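## Task

Move the white radish and the tomato out of the pan and into the bag so both sit wholly between its two layers. Finish with every other item, the white ball included, still in the pan; the loaded part of the bag resting on the table; no more than one corner of the bag on an arm's base; no part of the bag in the pan; and no part hanging over the table edge by more than about a finger's width.

## Robot and tools

ROBOT AND FRAMES
Two arms, left_arm and right_arm, each with six joints and a two-finger gripper. Joint order, always: waist, shoulder, elbow, wrist pitch, wrist yaw, wrist roll. Stated joint ranges (rad): waist -2.618..3.054, shoulder 0..3.142, elbow 0..3.142, wrist pitch -1.571..1.571, wrist yaw -1.571..1.571, wrist roll -2.094..2.094; true ends may differ by up to 0.059 rad.
Scene frame: origin at table-top height midway between the nominal bases, +x out over the table, +z up, left_arm on the +y side (not the image left). Calibrated bases: left_arm at (-0.019, +0.343, +0.033) m, right_arm at (-0.046, -0.254, +0.023) m, both nearly unrotated. Fixed cameras and the table use the scene frame; each arm's end_effector_position (m), end_effector_quat_wxyz, velocities and wrist-camera poses use that arm's own base frame, and may be off by a few cm. The gripper's fingers point along its +z and close along its y; the reported point lies between the pads about 1 cm behind the tips.

THE ROW (used by execute_actions and move)
One row = 14 numbers, each in [-1, 1], always for both arms: left waist, shoulder, elbow, wrist pitch, wrist yaw, wrist roll, left opening, then the same seven for right_arm. The six joint values are offsets, not poses: they are added to the arm's Joint targets as they stood when the action (or move) began, scaled so 1.0 = 2.224 rad for waist, shoulder and elbow and 8.485 rad for the three wrist joints. Repeating an offset keeps moving the arm further. Zeros keep the arm at its targets. The opening is absolute: +1 fully open, -1 closed, values between go to that grip_measured reading. To leave a gripper alone, resend its current command; 0 is a real command (half open).

TOOLS
execute_actions: actions = list of actions; each action is a list of up to 15 rows, one per 1/30 s step, and a short list holds its last row to fill 15 steps. cameras = list of names, ["all"], or [] (default: all only when actions is empty). An empty actions list just reports state and images. An action is rejected for both arms if it would push a joint more than 0.059 rad beyond its stated range; if the first action fails this the whole call is rejected.
move: target = one row or a list of up to 15 rows, all offsets counted from the same starting Joint targets, not chained. Joints of both arms travel together. speed (rad/s, 0.01 to 12.57, default 0.5) caps the joint with the longest travel; one value or one per target. blend (rad) rounds corners in a list; 0 stops at each. opening_speed (per second on the -1..+1 scale, at least 0.2) ramps the gripper; use it slow on fragile or soft items. grip_force: newtons per pad, 10 to 50, one number or one per arm; persists; lower force closes slowly. blocking=false returns after about 0.5 s while motion continues. The result adds a move: line, e.g. done, off_target (resting more than 0.035 rad off), moving, held, fault, and limits=held if steps were withheld. Neither done nor off_target tells you about contact.
wait: seconds 0 to 10; arms keep their last command, a running move continues.
stop: brakes a running move; faster moves need more room.
zoom_image: camera (cam_head_left, cam_head_right, cam_high, cam_low, cam_left_wrist, cam_right_wrist), region [x0, y0, x1, y1] pixels from the top-left, at most 504 by 504; only for cameras in the latest images. All images are 896x504.
finished_scene: scene = the current scene's number; irreversible, starts the next task.

RESULT LINES
Joint positions and Joint velocities: per arm, six joints (rad, rad/s) then pad gap (m; 0.094 fully open); "within noise" means still. Joint targets: the base for your next offsets. Joint torques: N m, positive toward larger angle, include gravity and friction; joints 1-3 wrap at ±28. grip_measured: finger opening on the command scale; reads slightly wide when empty, somewhat narrow on a squeezed hard part. Tool commands: current gripper commands. "joint sent to its limit": a joint was clipped at its end. "joint command not followed": the clearance check altered targets. MOTOR HOT at 75 °C; OVER-TEMPERATURE FAULT at 90 °C folds that arm and idles it for the scene; at 100 °C it goes limp.

MOTION LIMITS
Per step, targets stay within 0.339 rad (big joints) or 2.2 rad (wrist) of the measured angle, and any step that would jump the gripper over 200 mm is scaled back, so big offsets need several actions. Friction and load can leave joints short; tiny turns may not happen. If an arm is stuck pressing or dragged, command its targets back past its positions.

CAUTIONS
The pan is heavy/fixed: do not strike it or the table hard. Keep the two arms and grippers apart; a gripper closing on the other arm's fingers counts as a press between arms and can fail the task. Move slowly near contact; the further a target lies past the contact, the harder it pushes. Do not drop items, release them while moving, or let anything leave the table. Avoid long holds at full stretch or pushing into unreachable poses (heat). Loose items may occasionally be nudged by outside disturbances; check the images before finishing.

Each tool is called after ">>>" as name([rows], argument=value, ...), one row to a line, values as JSON.

## Session

>>> execute_actions(actions=[])

Scene clock: 0.00 s.
left_arm: end_effector_position=(+0.3974, +0.0047, +0.0922) grip_measured=+1.000 end_effector_quat_wxyz=(+0.578, -0.041, +0.815, -0.009) | right_arm: end_effector_position=(+0.3882, -0.0036, +0.0938) grip_measured=+1.000 end_effector_quat_wxyz=(+0.584, +0.004, +0.812, -0.010)
Joint positions: left_arm=[-0.004 1.548 0.371 0.839 -0.036 -0.079 0.094] | right_arm=[0 1.515 0.33 0.862 0.022 -0.005 0.094]
Joint velocities: within noise
Joint torques (N m): no reading
Heat: left arm: 25 °C; right arm: 28 °C.
Joint targets: left_arm=[-0.004 1.545 0.375 0.833 -0.036 -0.079] | right_arm=[0.000 1.507 0.340 0.875 0.022 -0.005]
Tool commands: left_gripper/opening=+1.0 right_gripper/opening=+1.0

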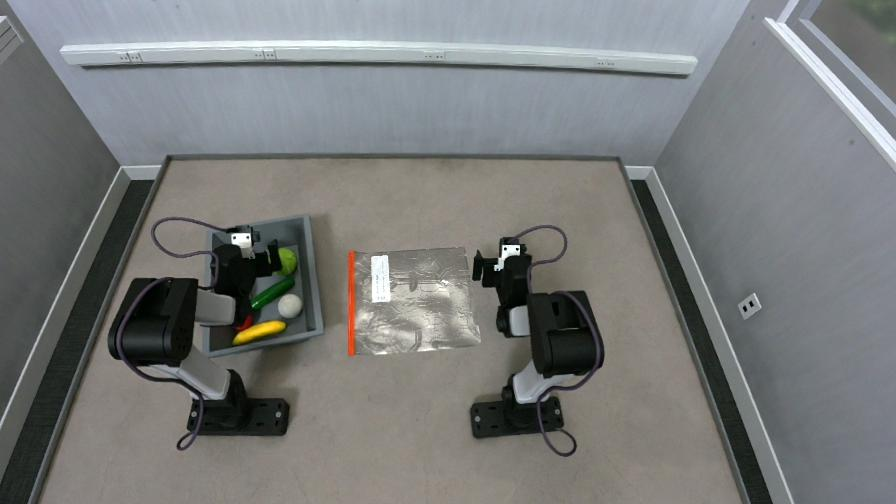

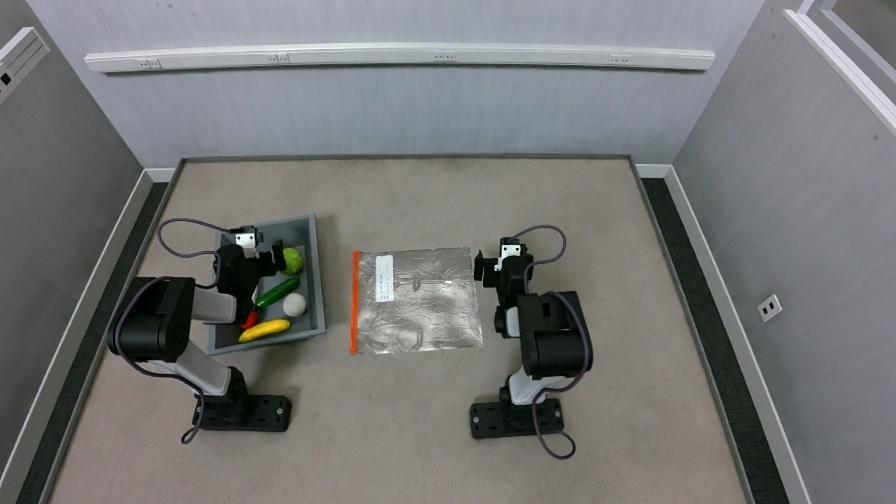

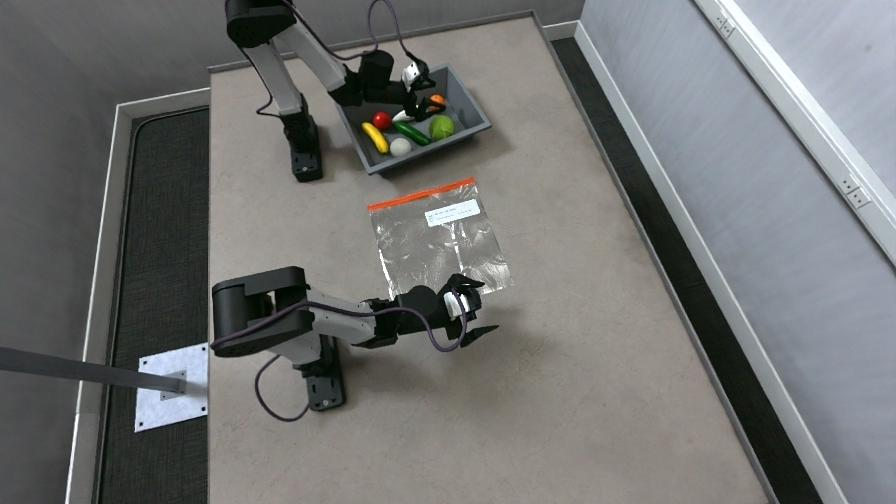

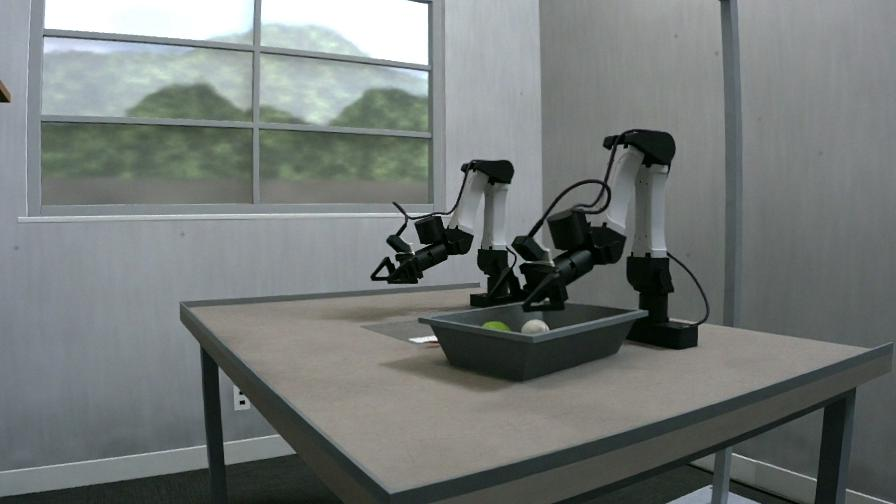

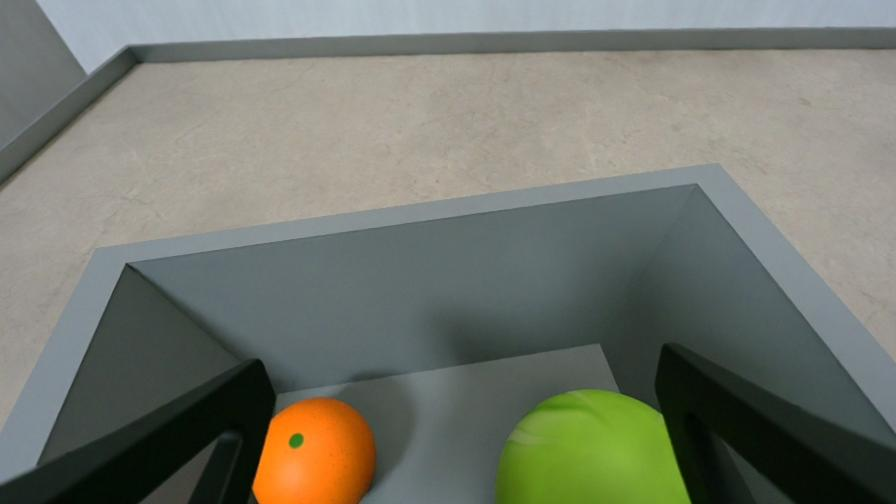

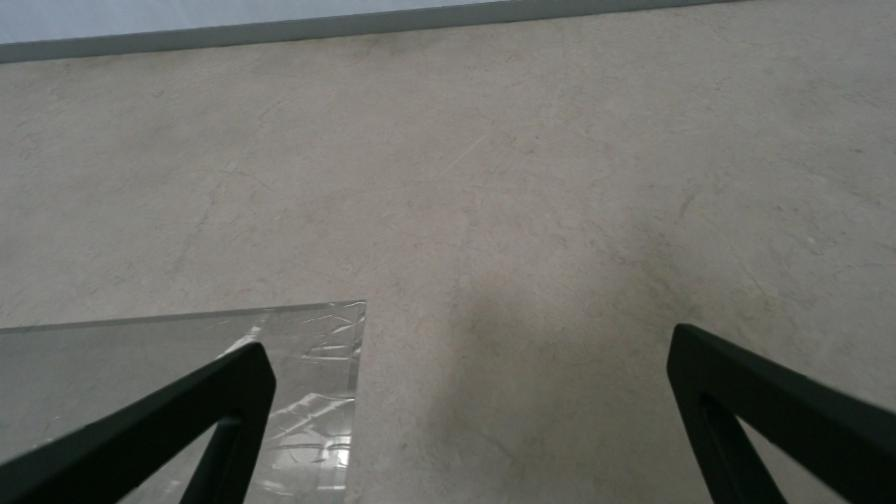

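>>> zoom_image(camera="cam_head_right", region=[190, 200, 510, 380])

>>> zoom_image(camera="cam_high", region=[310, 40, 560, 320])

Scaled by 1.575 from the camera's 896x504 image, which has a finer 1280x720 frame.

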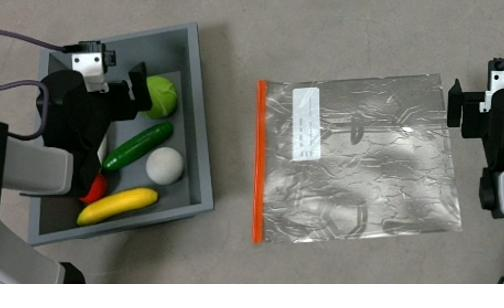

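Scaled by 1.800 from the camera's 896x504 image, which has a finer 1280x720 frame.

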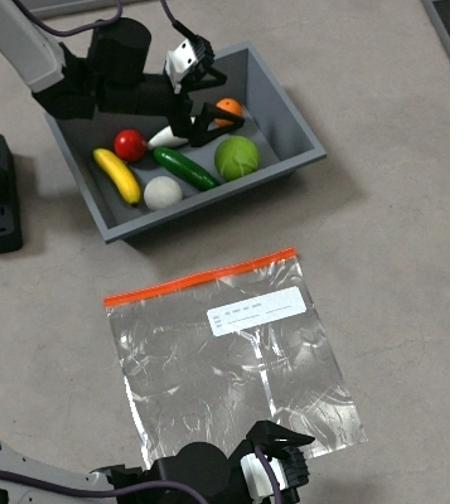

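>>> move(target=[0,-0.15,0,0,0,0,1, 0.36,-0.13,0.0,0,0,0,1], speed=1.0, cameras=["all"])

Scene clock: 3.70 s.
left_arm: end_effector_position=(+0.3844, +0.0048, +0.2137) grip_measured=+1.000 end_effector_quat_wxyz=(+0.702, -0.040, +0.711, -0.016) | right_arm: end_effector_position=(+0.2684, +0.2683, +0.1952) grip_measured=+1.000 end_effector_quat_wxyz=(+0.640, -0.275, +0.669, +0.258)
Joint positions: left_arm=[-0.004 1.222 0.371 0.838 -0.036 -0.079 0.094] | right_arm=[0.795 1.238 0.33 0.86 0.022 -0.005 0.094]
Joint torques (N m): left_arm=[0.23 -4.41 7.98 2.37 0.01 -0.05] | right_arm=[0.61 -5.22 7.36 2 -0.03 0.04]
Heat: left arm: 27 °C; right arm: 28 °C.
Joint targets: left_arm=[-0.004 1.211 0.375 0.833 -0.036 -0.079] | right_arm=[0.801 1.218 0.340 0.875 0.022 -0.005]
move: done

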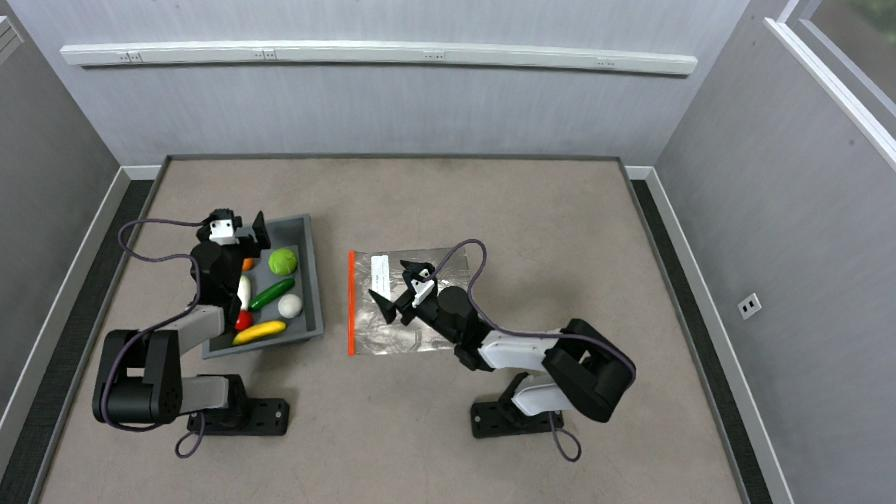

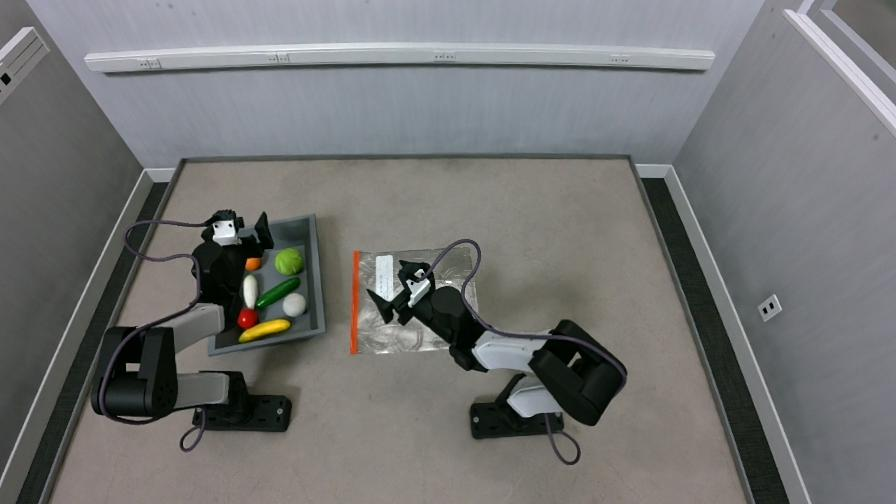

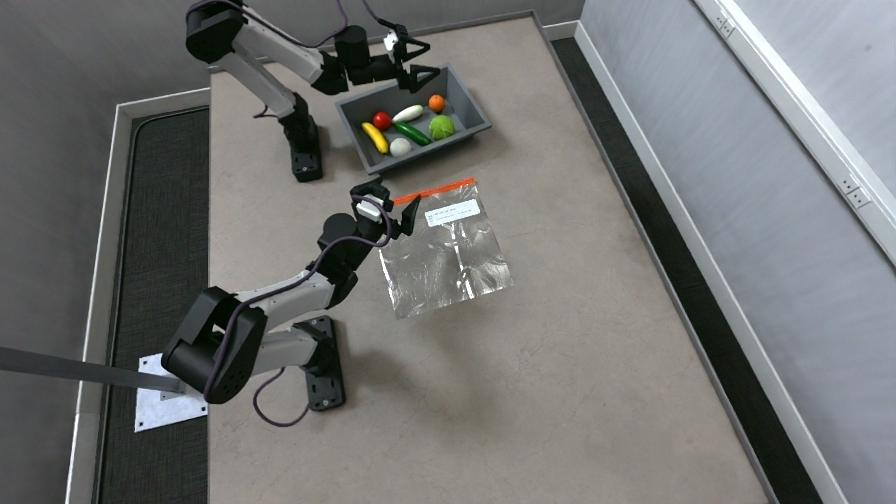

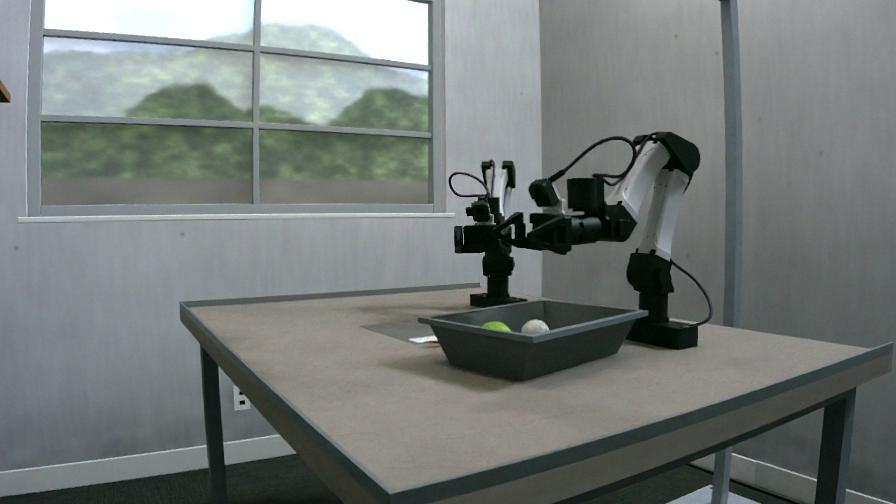

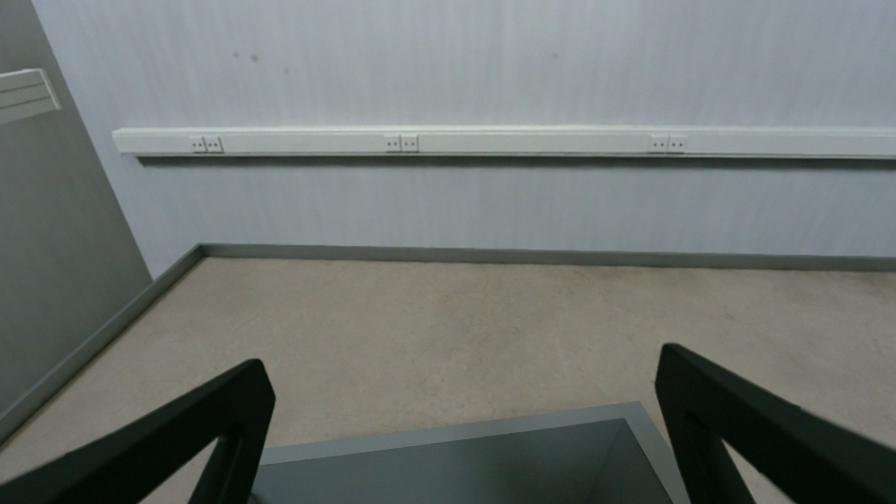

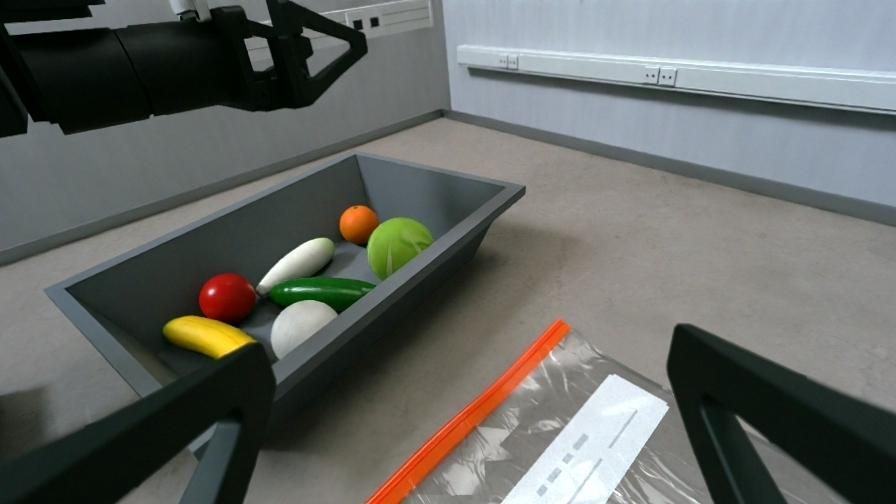

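>>> zoom_image(camera="cam_right_wrist", region=[340, 290, 680, 504])

>>> zoom_image(camera="cam_low", region=[340, 290, 480, 370])

>>> zoom_image(camera="cam_high", region=[320, 50, 530, 330])

>>> zoom_image(camera="cam_head_left", region=[190, 190, 500, 370])

Scaled by 1.482 from the camera's 896x504 image, which has a finer 1280x720 frame.

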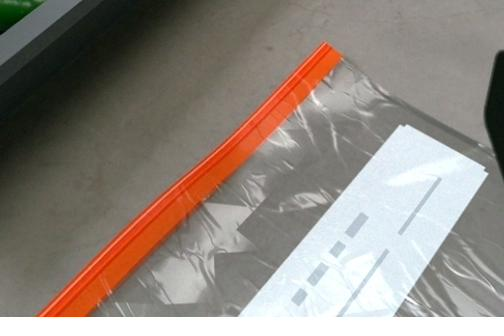

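Scaled by 3.600 from the camera's 896x504 image, which has a finer 1280x720 frame.

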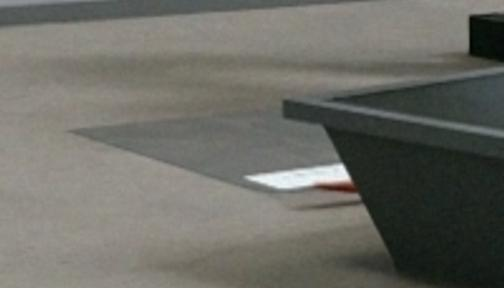

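Scaled by 1.800 from the camera's 896x504 image, which has a finer 1280x720 frame.

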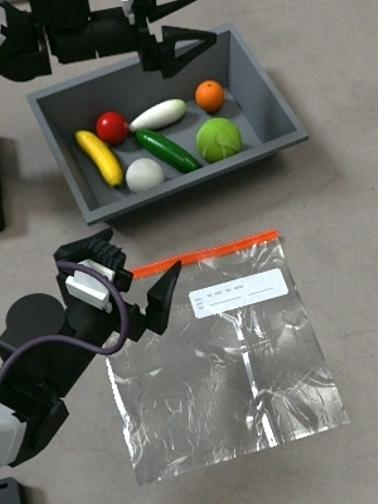

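Scaled by 1.626 from the camera's 896x504 image, which has a finer 1280x720 frame.

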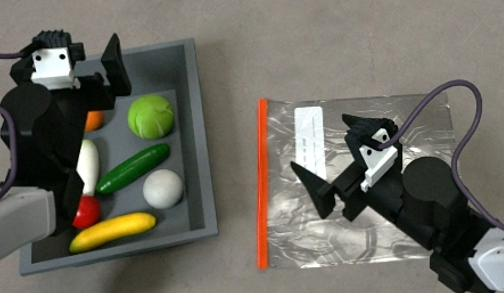

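>>> move(target=[0,0.0674,0.4411,-0.239,0.0042,0.0093,1, 0.04,0.3113,0.6986,-0.2544,-0.0026,0.0006,1], speed=1.2, cameras=["all"])

Scene clock: 8.43 s.
left_arm: end_effector_position=(+0.2988, +0.0017, +0.1971) grip_measured=+1.000 end_effector_quat_wxyz=(+0.187, -0.006, +0.982, +0.007) | right_arm: end_effector_position=(+0.2638, +0.3197, +0.1770) grip_measured=+1.000 end_effector_quat_wxyz=(+0.120, -0.426, +0.895, +0.051)
Joint positions: left_arm=[-0.004 1.349 1.335 -1.181 -0.017 -0.013 0.094] | right_arm=[0.885 1.894 1.865 -1.281 0.009 -0.005 0.094]
Joint torques (N m): left_arm=[0.25 -3.63 9.63 1.11 0.15 0.07] | right_arm=[0.58 -7.68 9.13 0.77 -0.11 0.1]
Heat: left arm: 28 °C; right arm: 28 °C.
Joint targets: left_arm=[-0.004 1.361 1.356 -1.195 -0.001 0.000] | right_arm=[0.890 1.910 1.894 -1.283 0.000 0.000]
move: done

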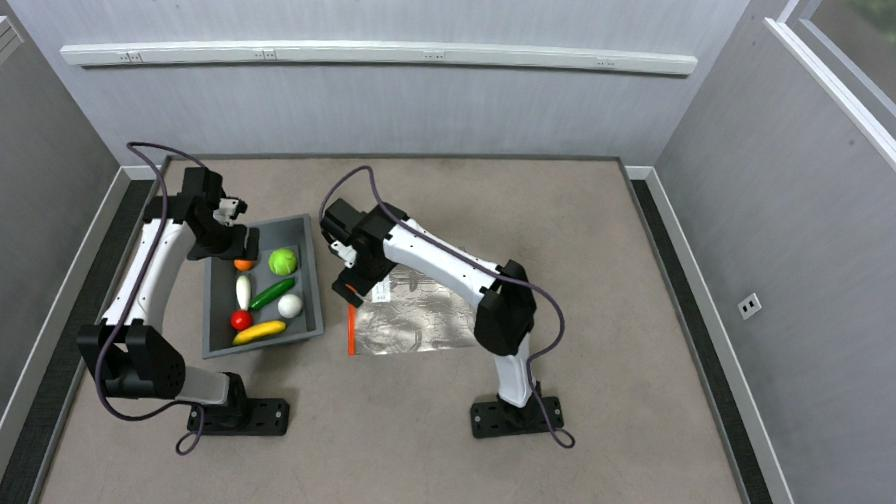

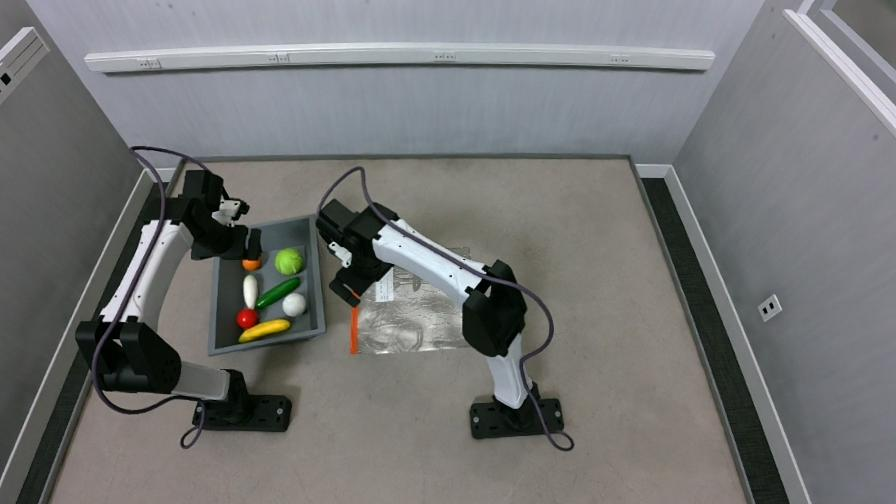

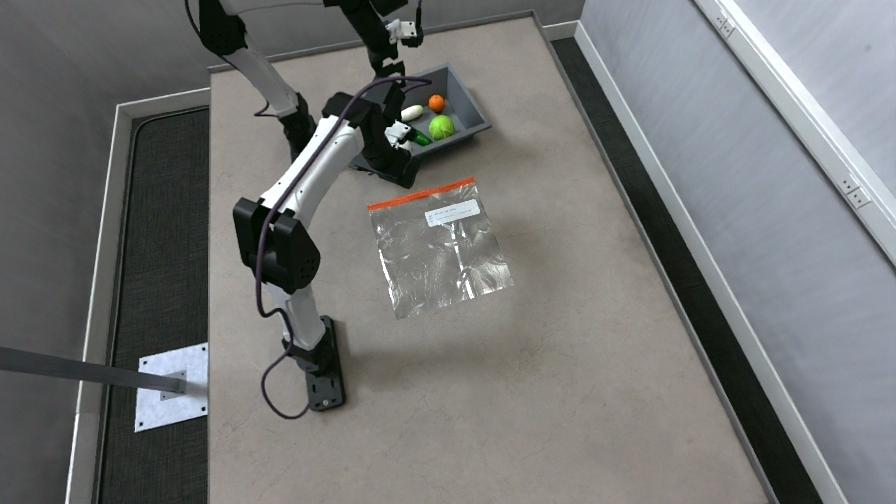

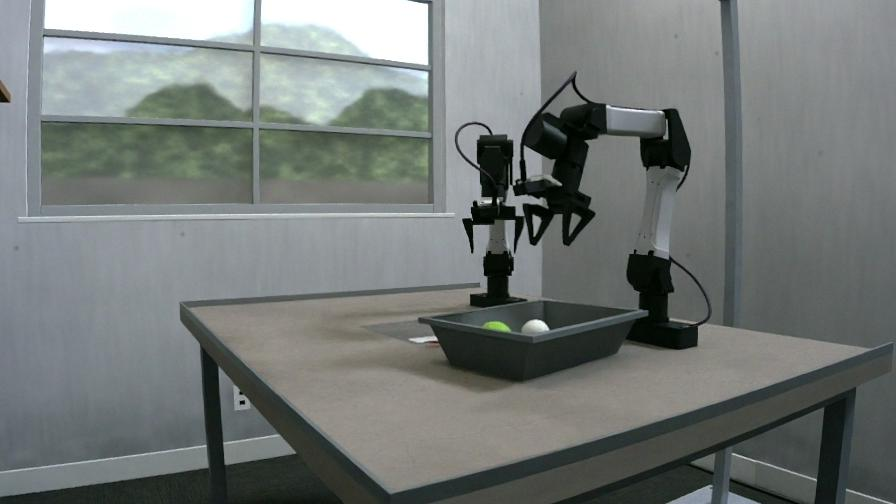

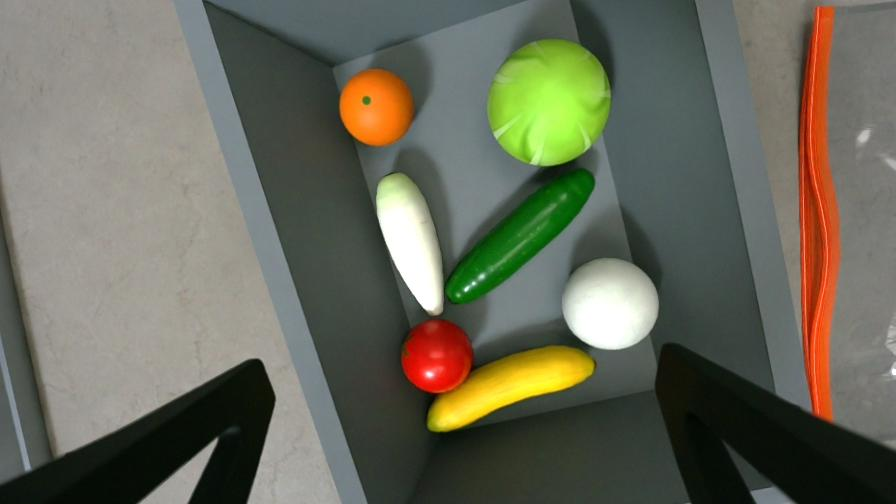

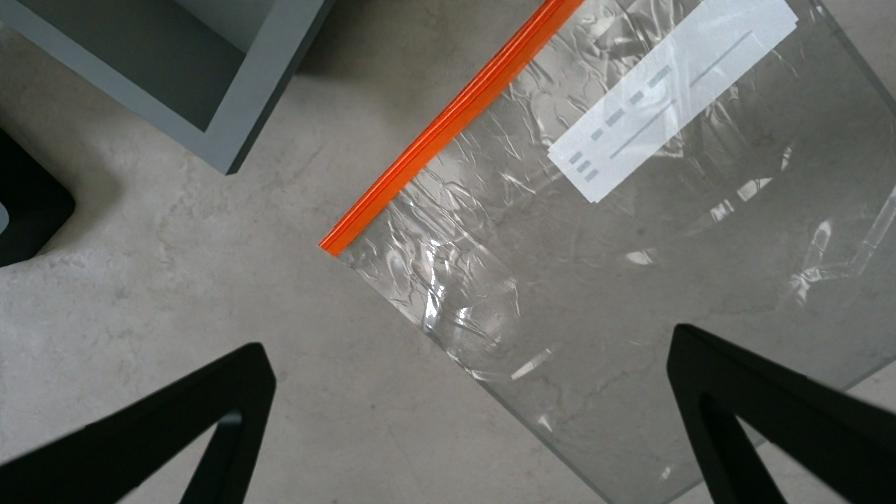

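>>> zoom_image(camera="cam_left_wrist", region=[736, 0, 896, 440])

>>> zoom_image(camera="cam_right_wrist", region=[300, 0, 620, 280])

Scaled by 1.145 from the camera's 896x504 image, which has a finer 1280x720 frame.

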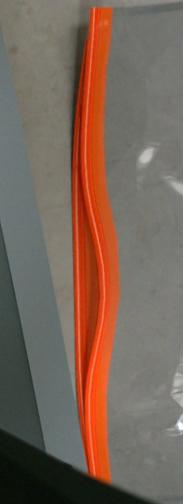

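Scaled by 1.575 from the camera's 896x504 image, which has a finer 1280x720 frame.

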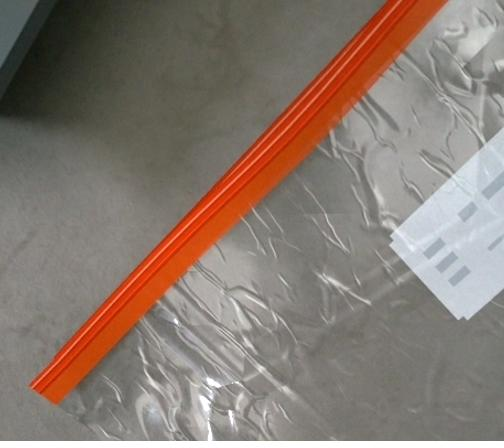

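>>> move(target=[0,0,0,0,0,0,1, -0.0202,0.2792,0.2314,-0.0195,0,0.0951,0.2], speed=0.8, cameras=["all"])

Scene clock: 16.83 s.
left_arm: end_effector_position=(+0.2987, +0.0017, +0.1971) grip_measured=+1.000 end_effector_quat_wxyz=(+0.187, -0.006, +0.982, +0.007) | right_arm: end_effector_position=(+0.3198, +0.3623, +0.0445) grip_measured=+0.201 end_effector_quat_wxyz=(-0.001, -0.026, +1.000, -0.006)
Joint positions: left_arm=[-0.004 1.349 1.335 -1.181 -0.017 -0.013 0.094] | right_arm=[0.85 2.521 2.383 -1.442 0.008 0.799 0.056]
Joint torques (N m): left_arm=[0.18 -3.64 9.62 1.11 0.15 0.07] | right_arm=[-0.46 -12.19 8.46 0.16 -0.06 0.13]
Heat: left arm: 29 °C; right arm: 31 °C.
Joint targets: left_arm=[-0.004 1.361 1.356 -1.195 -0.001 0.000] | right_arm=[0.846 2.531 2.409 -1.449 0.000 0.807]
move: done

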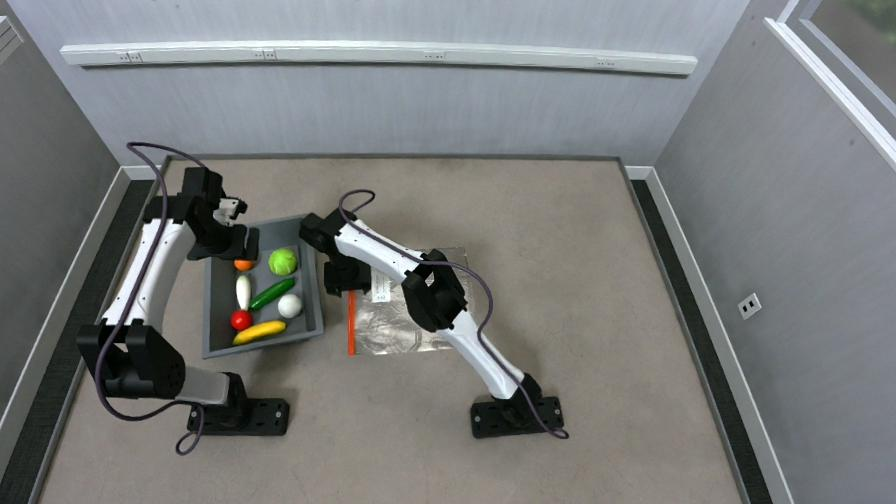

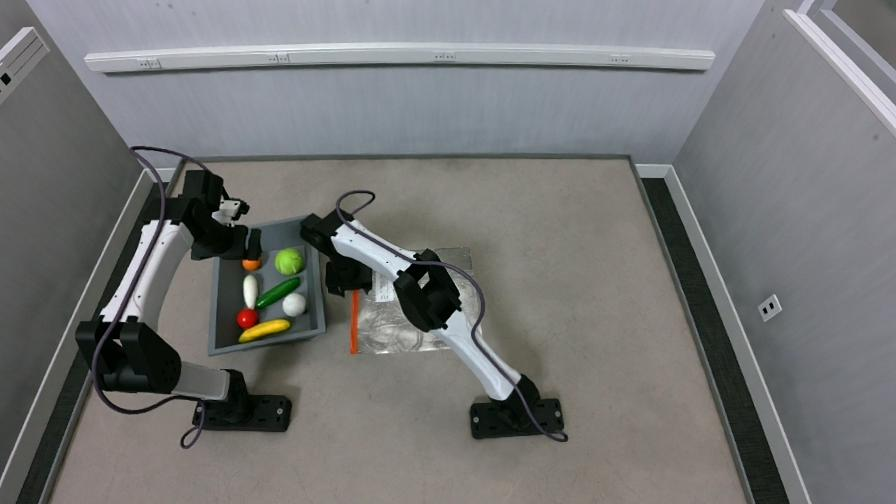

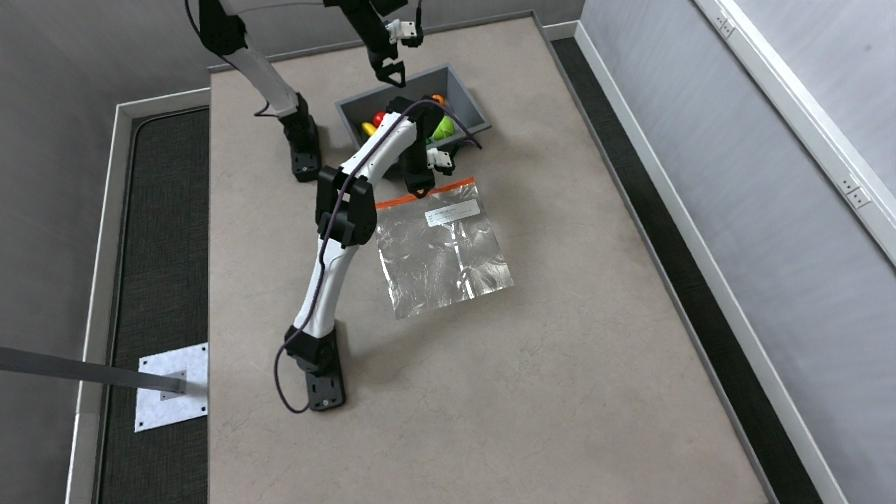

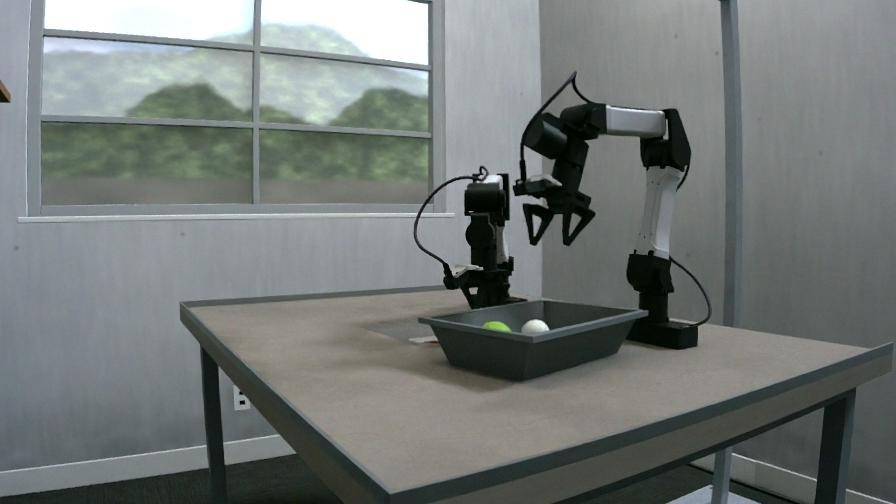

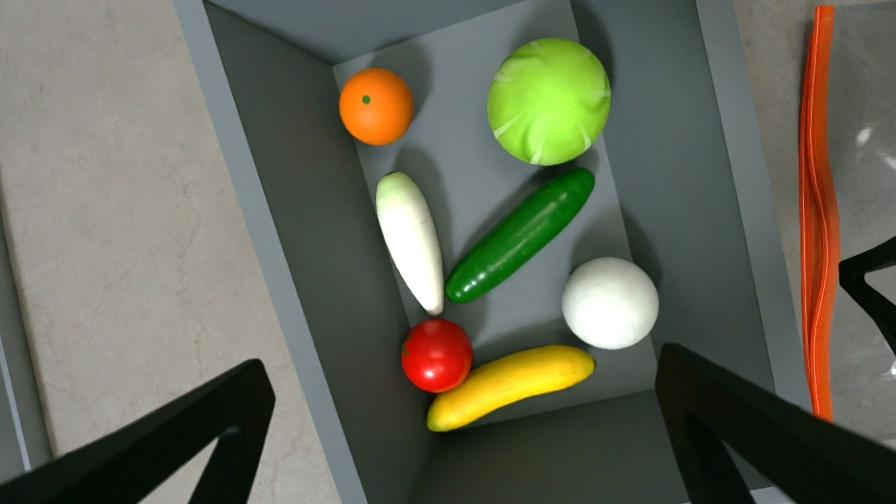

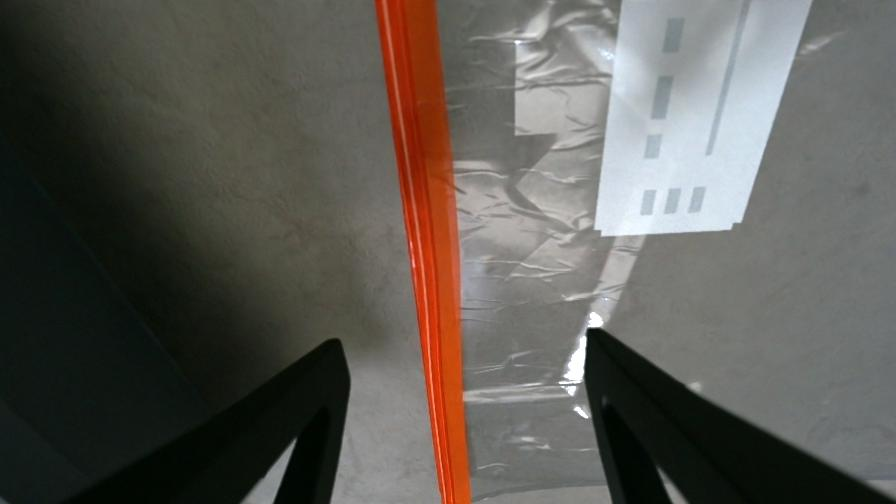

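>>> zoom_image(camera="cam_right_wrist", region=[300, 0, 640, 504])

>>> zoom_image(camera="cam_left_wrist", region=[716, 0, 896, 440])

>>> zoom_image(camera="cam_high", region=[360, 120, 500, 240])

Scaled by 1.000.

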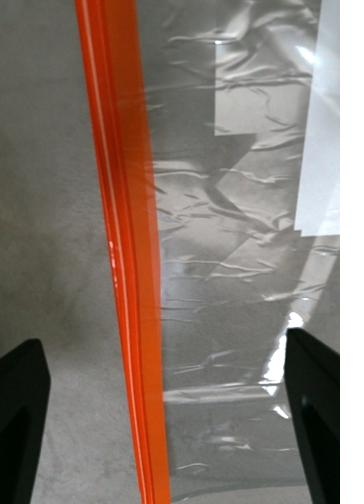

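Scaled by 1.145 from the camera's 896x504 image, which has a finer 1280x720 frame.

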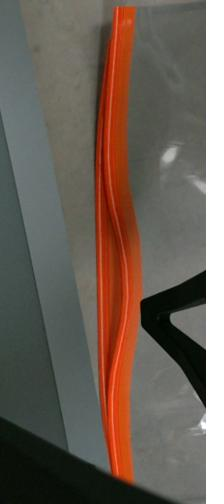

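Scaled by 3.600 from the camera's 896x504 image, which has a finer 1280x720 frame.

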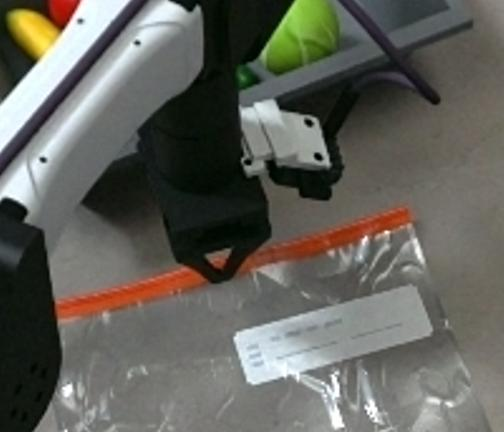

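>>> move(target=[0,0,0,0,0,0,1, 0,-0.0041,-0.083,0.0207,0,0,0.2], speed=0.25, cameras=["cam_right_wrist","cam_left_wrist"])

Scene clock: 19.27 s.
left_arm: end_effector_position=(+0.2987, +0.0017, +0.1971) grip_measured=+1.000 end_effector_quat_wxyz=(+0.187, -0.006, +0.982, +0.007) | right_arm: end_effector_position=(+0.3210, +0.3636, +0.0055) grip_measured=+0.201 end_effector_quat_wxyz=(+0.001, -0.025, +1.000, -0.005)
Joint positions: left_arm=[-0.004 1.349 1.335 -1.181 -0.017 -0.013 0.094] | right_arm=[0.85 2.521 2.228 -1.284 0.008 0.8 0.056]
Joint torques (N m): left_arm=[0.23 -3.63 9.61 1.11 0.15 0.06] | right_arm=[-0.44 -13.04 5.68 0.31 -0.06 0.13]
Heat: left arm: 29 °C; right arm: 32 °C.
Joint targets: left_arm=[-0.004 1.361 1.356 -1.195 -0.001 0.000] | right_arm=[0.846 2.522 2.224 -1.273 0.000 0.807]
move: done
Images, in order (width x height): cam_left_wrist 896x504, cam_right_wrist 896x504.

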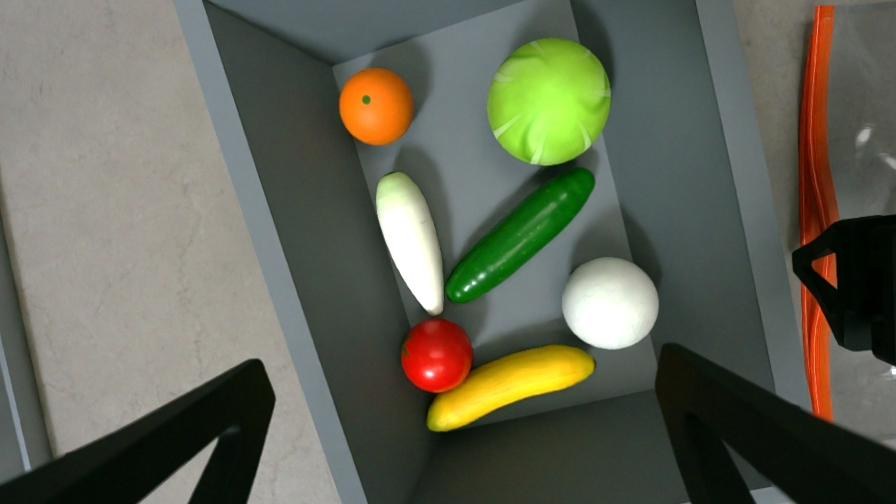

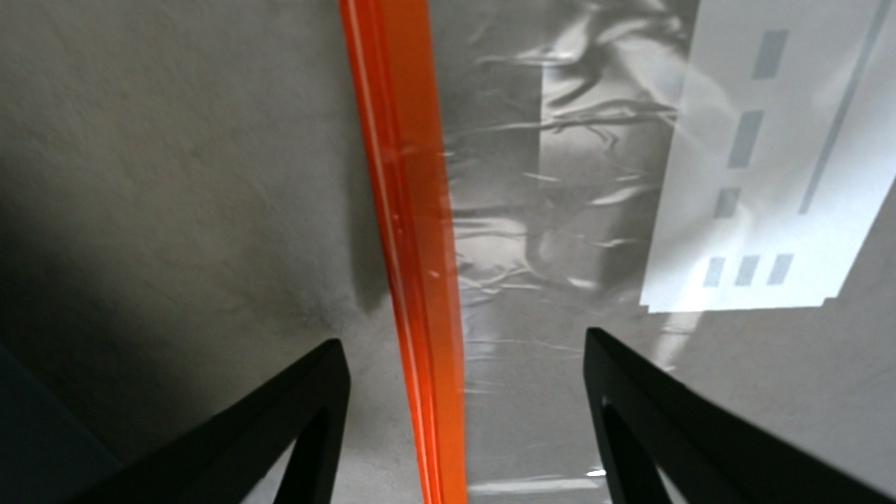

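>>> move(target=[0,0,0,0,0,0,1, 0,0.0018,-0.0143,0.0042,0,0,0.2], speed=0.1, cameras=["cam_right_wrist","cam_left_wrist"])

Scene clock: 20.57 s.
left_arm: end_effector_position=(+0.2987, +0.0017, +0.1971) grip_measured=+1.000 end_effector_quat_wxyz=(+0.187, -0.006, +0.982, +0.007) | right_arm: end_effector_position=(+0.3214, +0.3641, -0.0023) grip_measured=+0.201 end_effector_quat_wxyz=(+0.002, -0.025, +1.000, -0.003)
Joint positions: left_arm=[-0.004 1.349 1.335 -1.181 -0.017 -0.013 0.094] | right_arm=[0.85 2.521 2.197 -1.248 0.008 0.8 0.056]
Joint torques (N m): left_arm=[0.2 -3.6 9.63 1.09 0.15 0.07] | right_arm=[-0.46 -12.66 5.57 0.29 -0.06 0.13]
Heat: left arm: 30 °C; right arm: 32 °C.
Joint targets: left_arm=[-0.004 1.361 1.356 -1.195 -0.001 0.000] | right_arm=[0.846 2.526 2.193 -1.237 0.000 0.807]
move: done
Images, in order (width x height): cam_left_wrist 896x504, cam_right_wrist 896x504.

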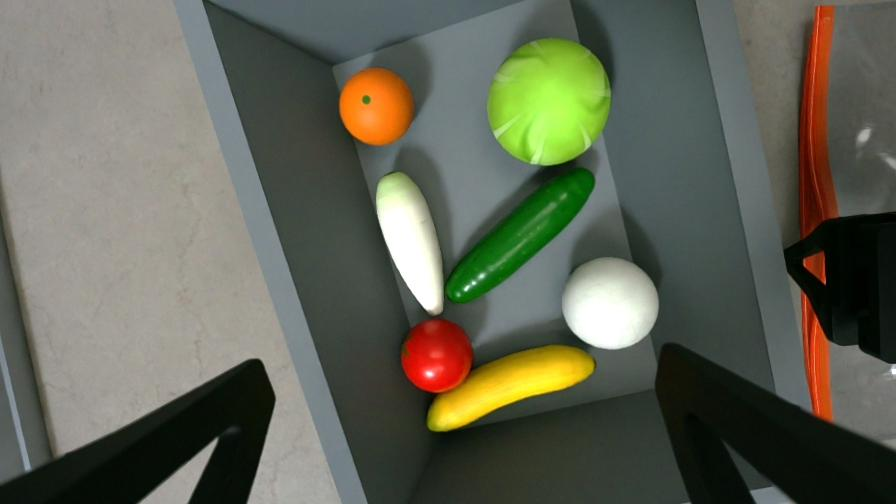

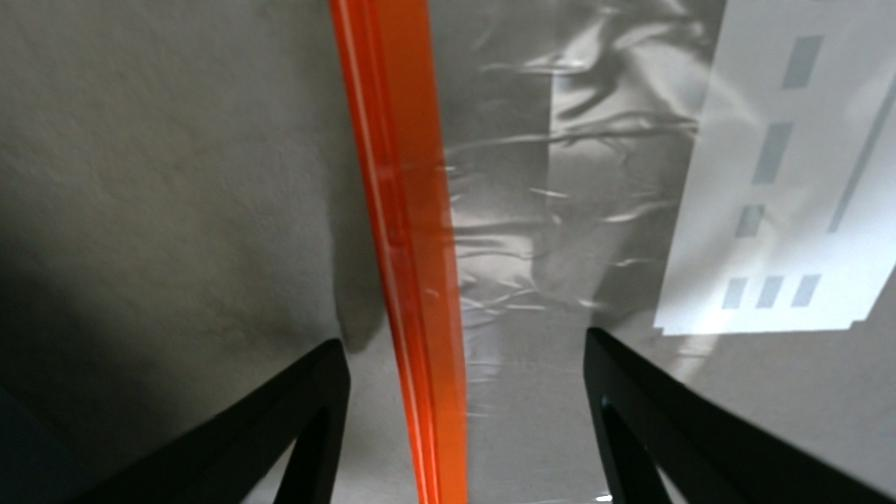

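>>> move(target=[0,0,0,0,0,0,1, 0.0063,0.0017,-0.0063,0.002,0,0.0016,0.2], speed=0.1, cameras=["cam_right_wrist","cam_left_wrist"])

Scene clock: 21.90 s.
left_arm: end_effector_position=(+0.2987, +0.0017, +0.1971) grip_measured=+1.000 end_effector_quat_wxyz=(+0.187, -0.006, +0.982, +0.007) | right_arm: end_effector_position=(+0.3215, +0.3645, -0.0058) grip_measured=+0.201 end_effector_quat_wxyz=(+0.003, -0.019, +1.000, -0.002)
Joint positions: left_arm=[-0.004 1.349 1.335 -1.181 -0.017 -0.013 0.094] | right_arm=[0.851 2.521 2.183 -1.232 0.008 0.813 0.056]
Joint torques (N m): left_arm=[0.23 -3.6 9.63 1.11 0.15 0.07] | right_arm=[0.8 -12.33 5.57 0.38 -0.06 0.11]
Heat: left arm: 30 °C; right arm: 33 °C.
Joint targets: left_arm=[-0.004 1.361 1.356 -1.195 -0.001 0.000] | right_arm=[0.859 2.529 2.178 -1.221 0.000 0.821]
move: done
Images, in order (width x height): cam_left_wrist 896x504, cam_right_wrist 896x504.

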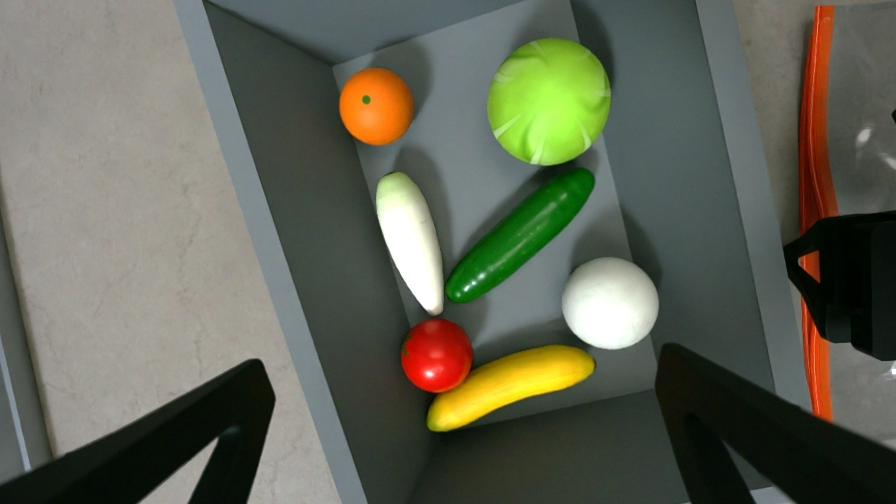

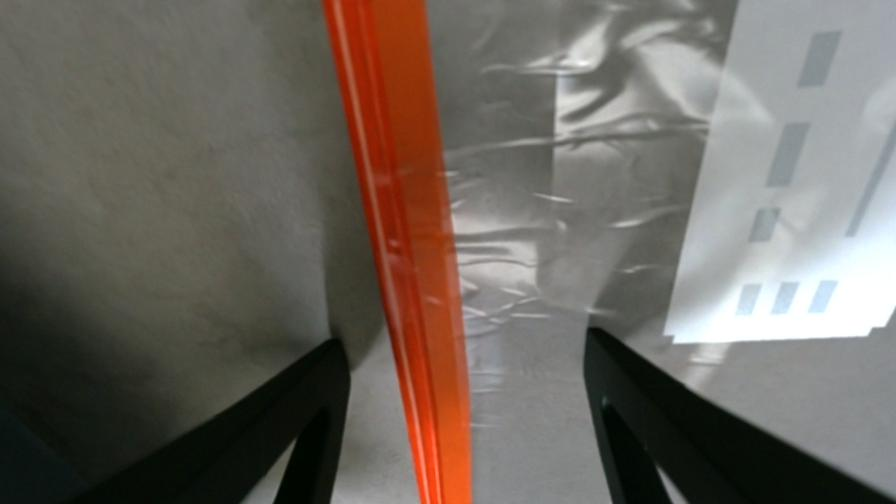

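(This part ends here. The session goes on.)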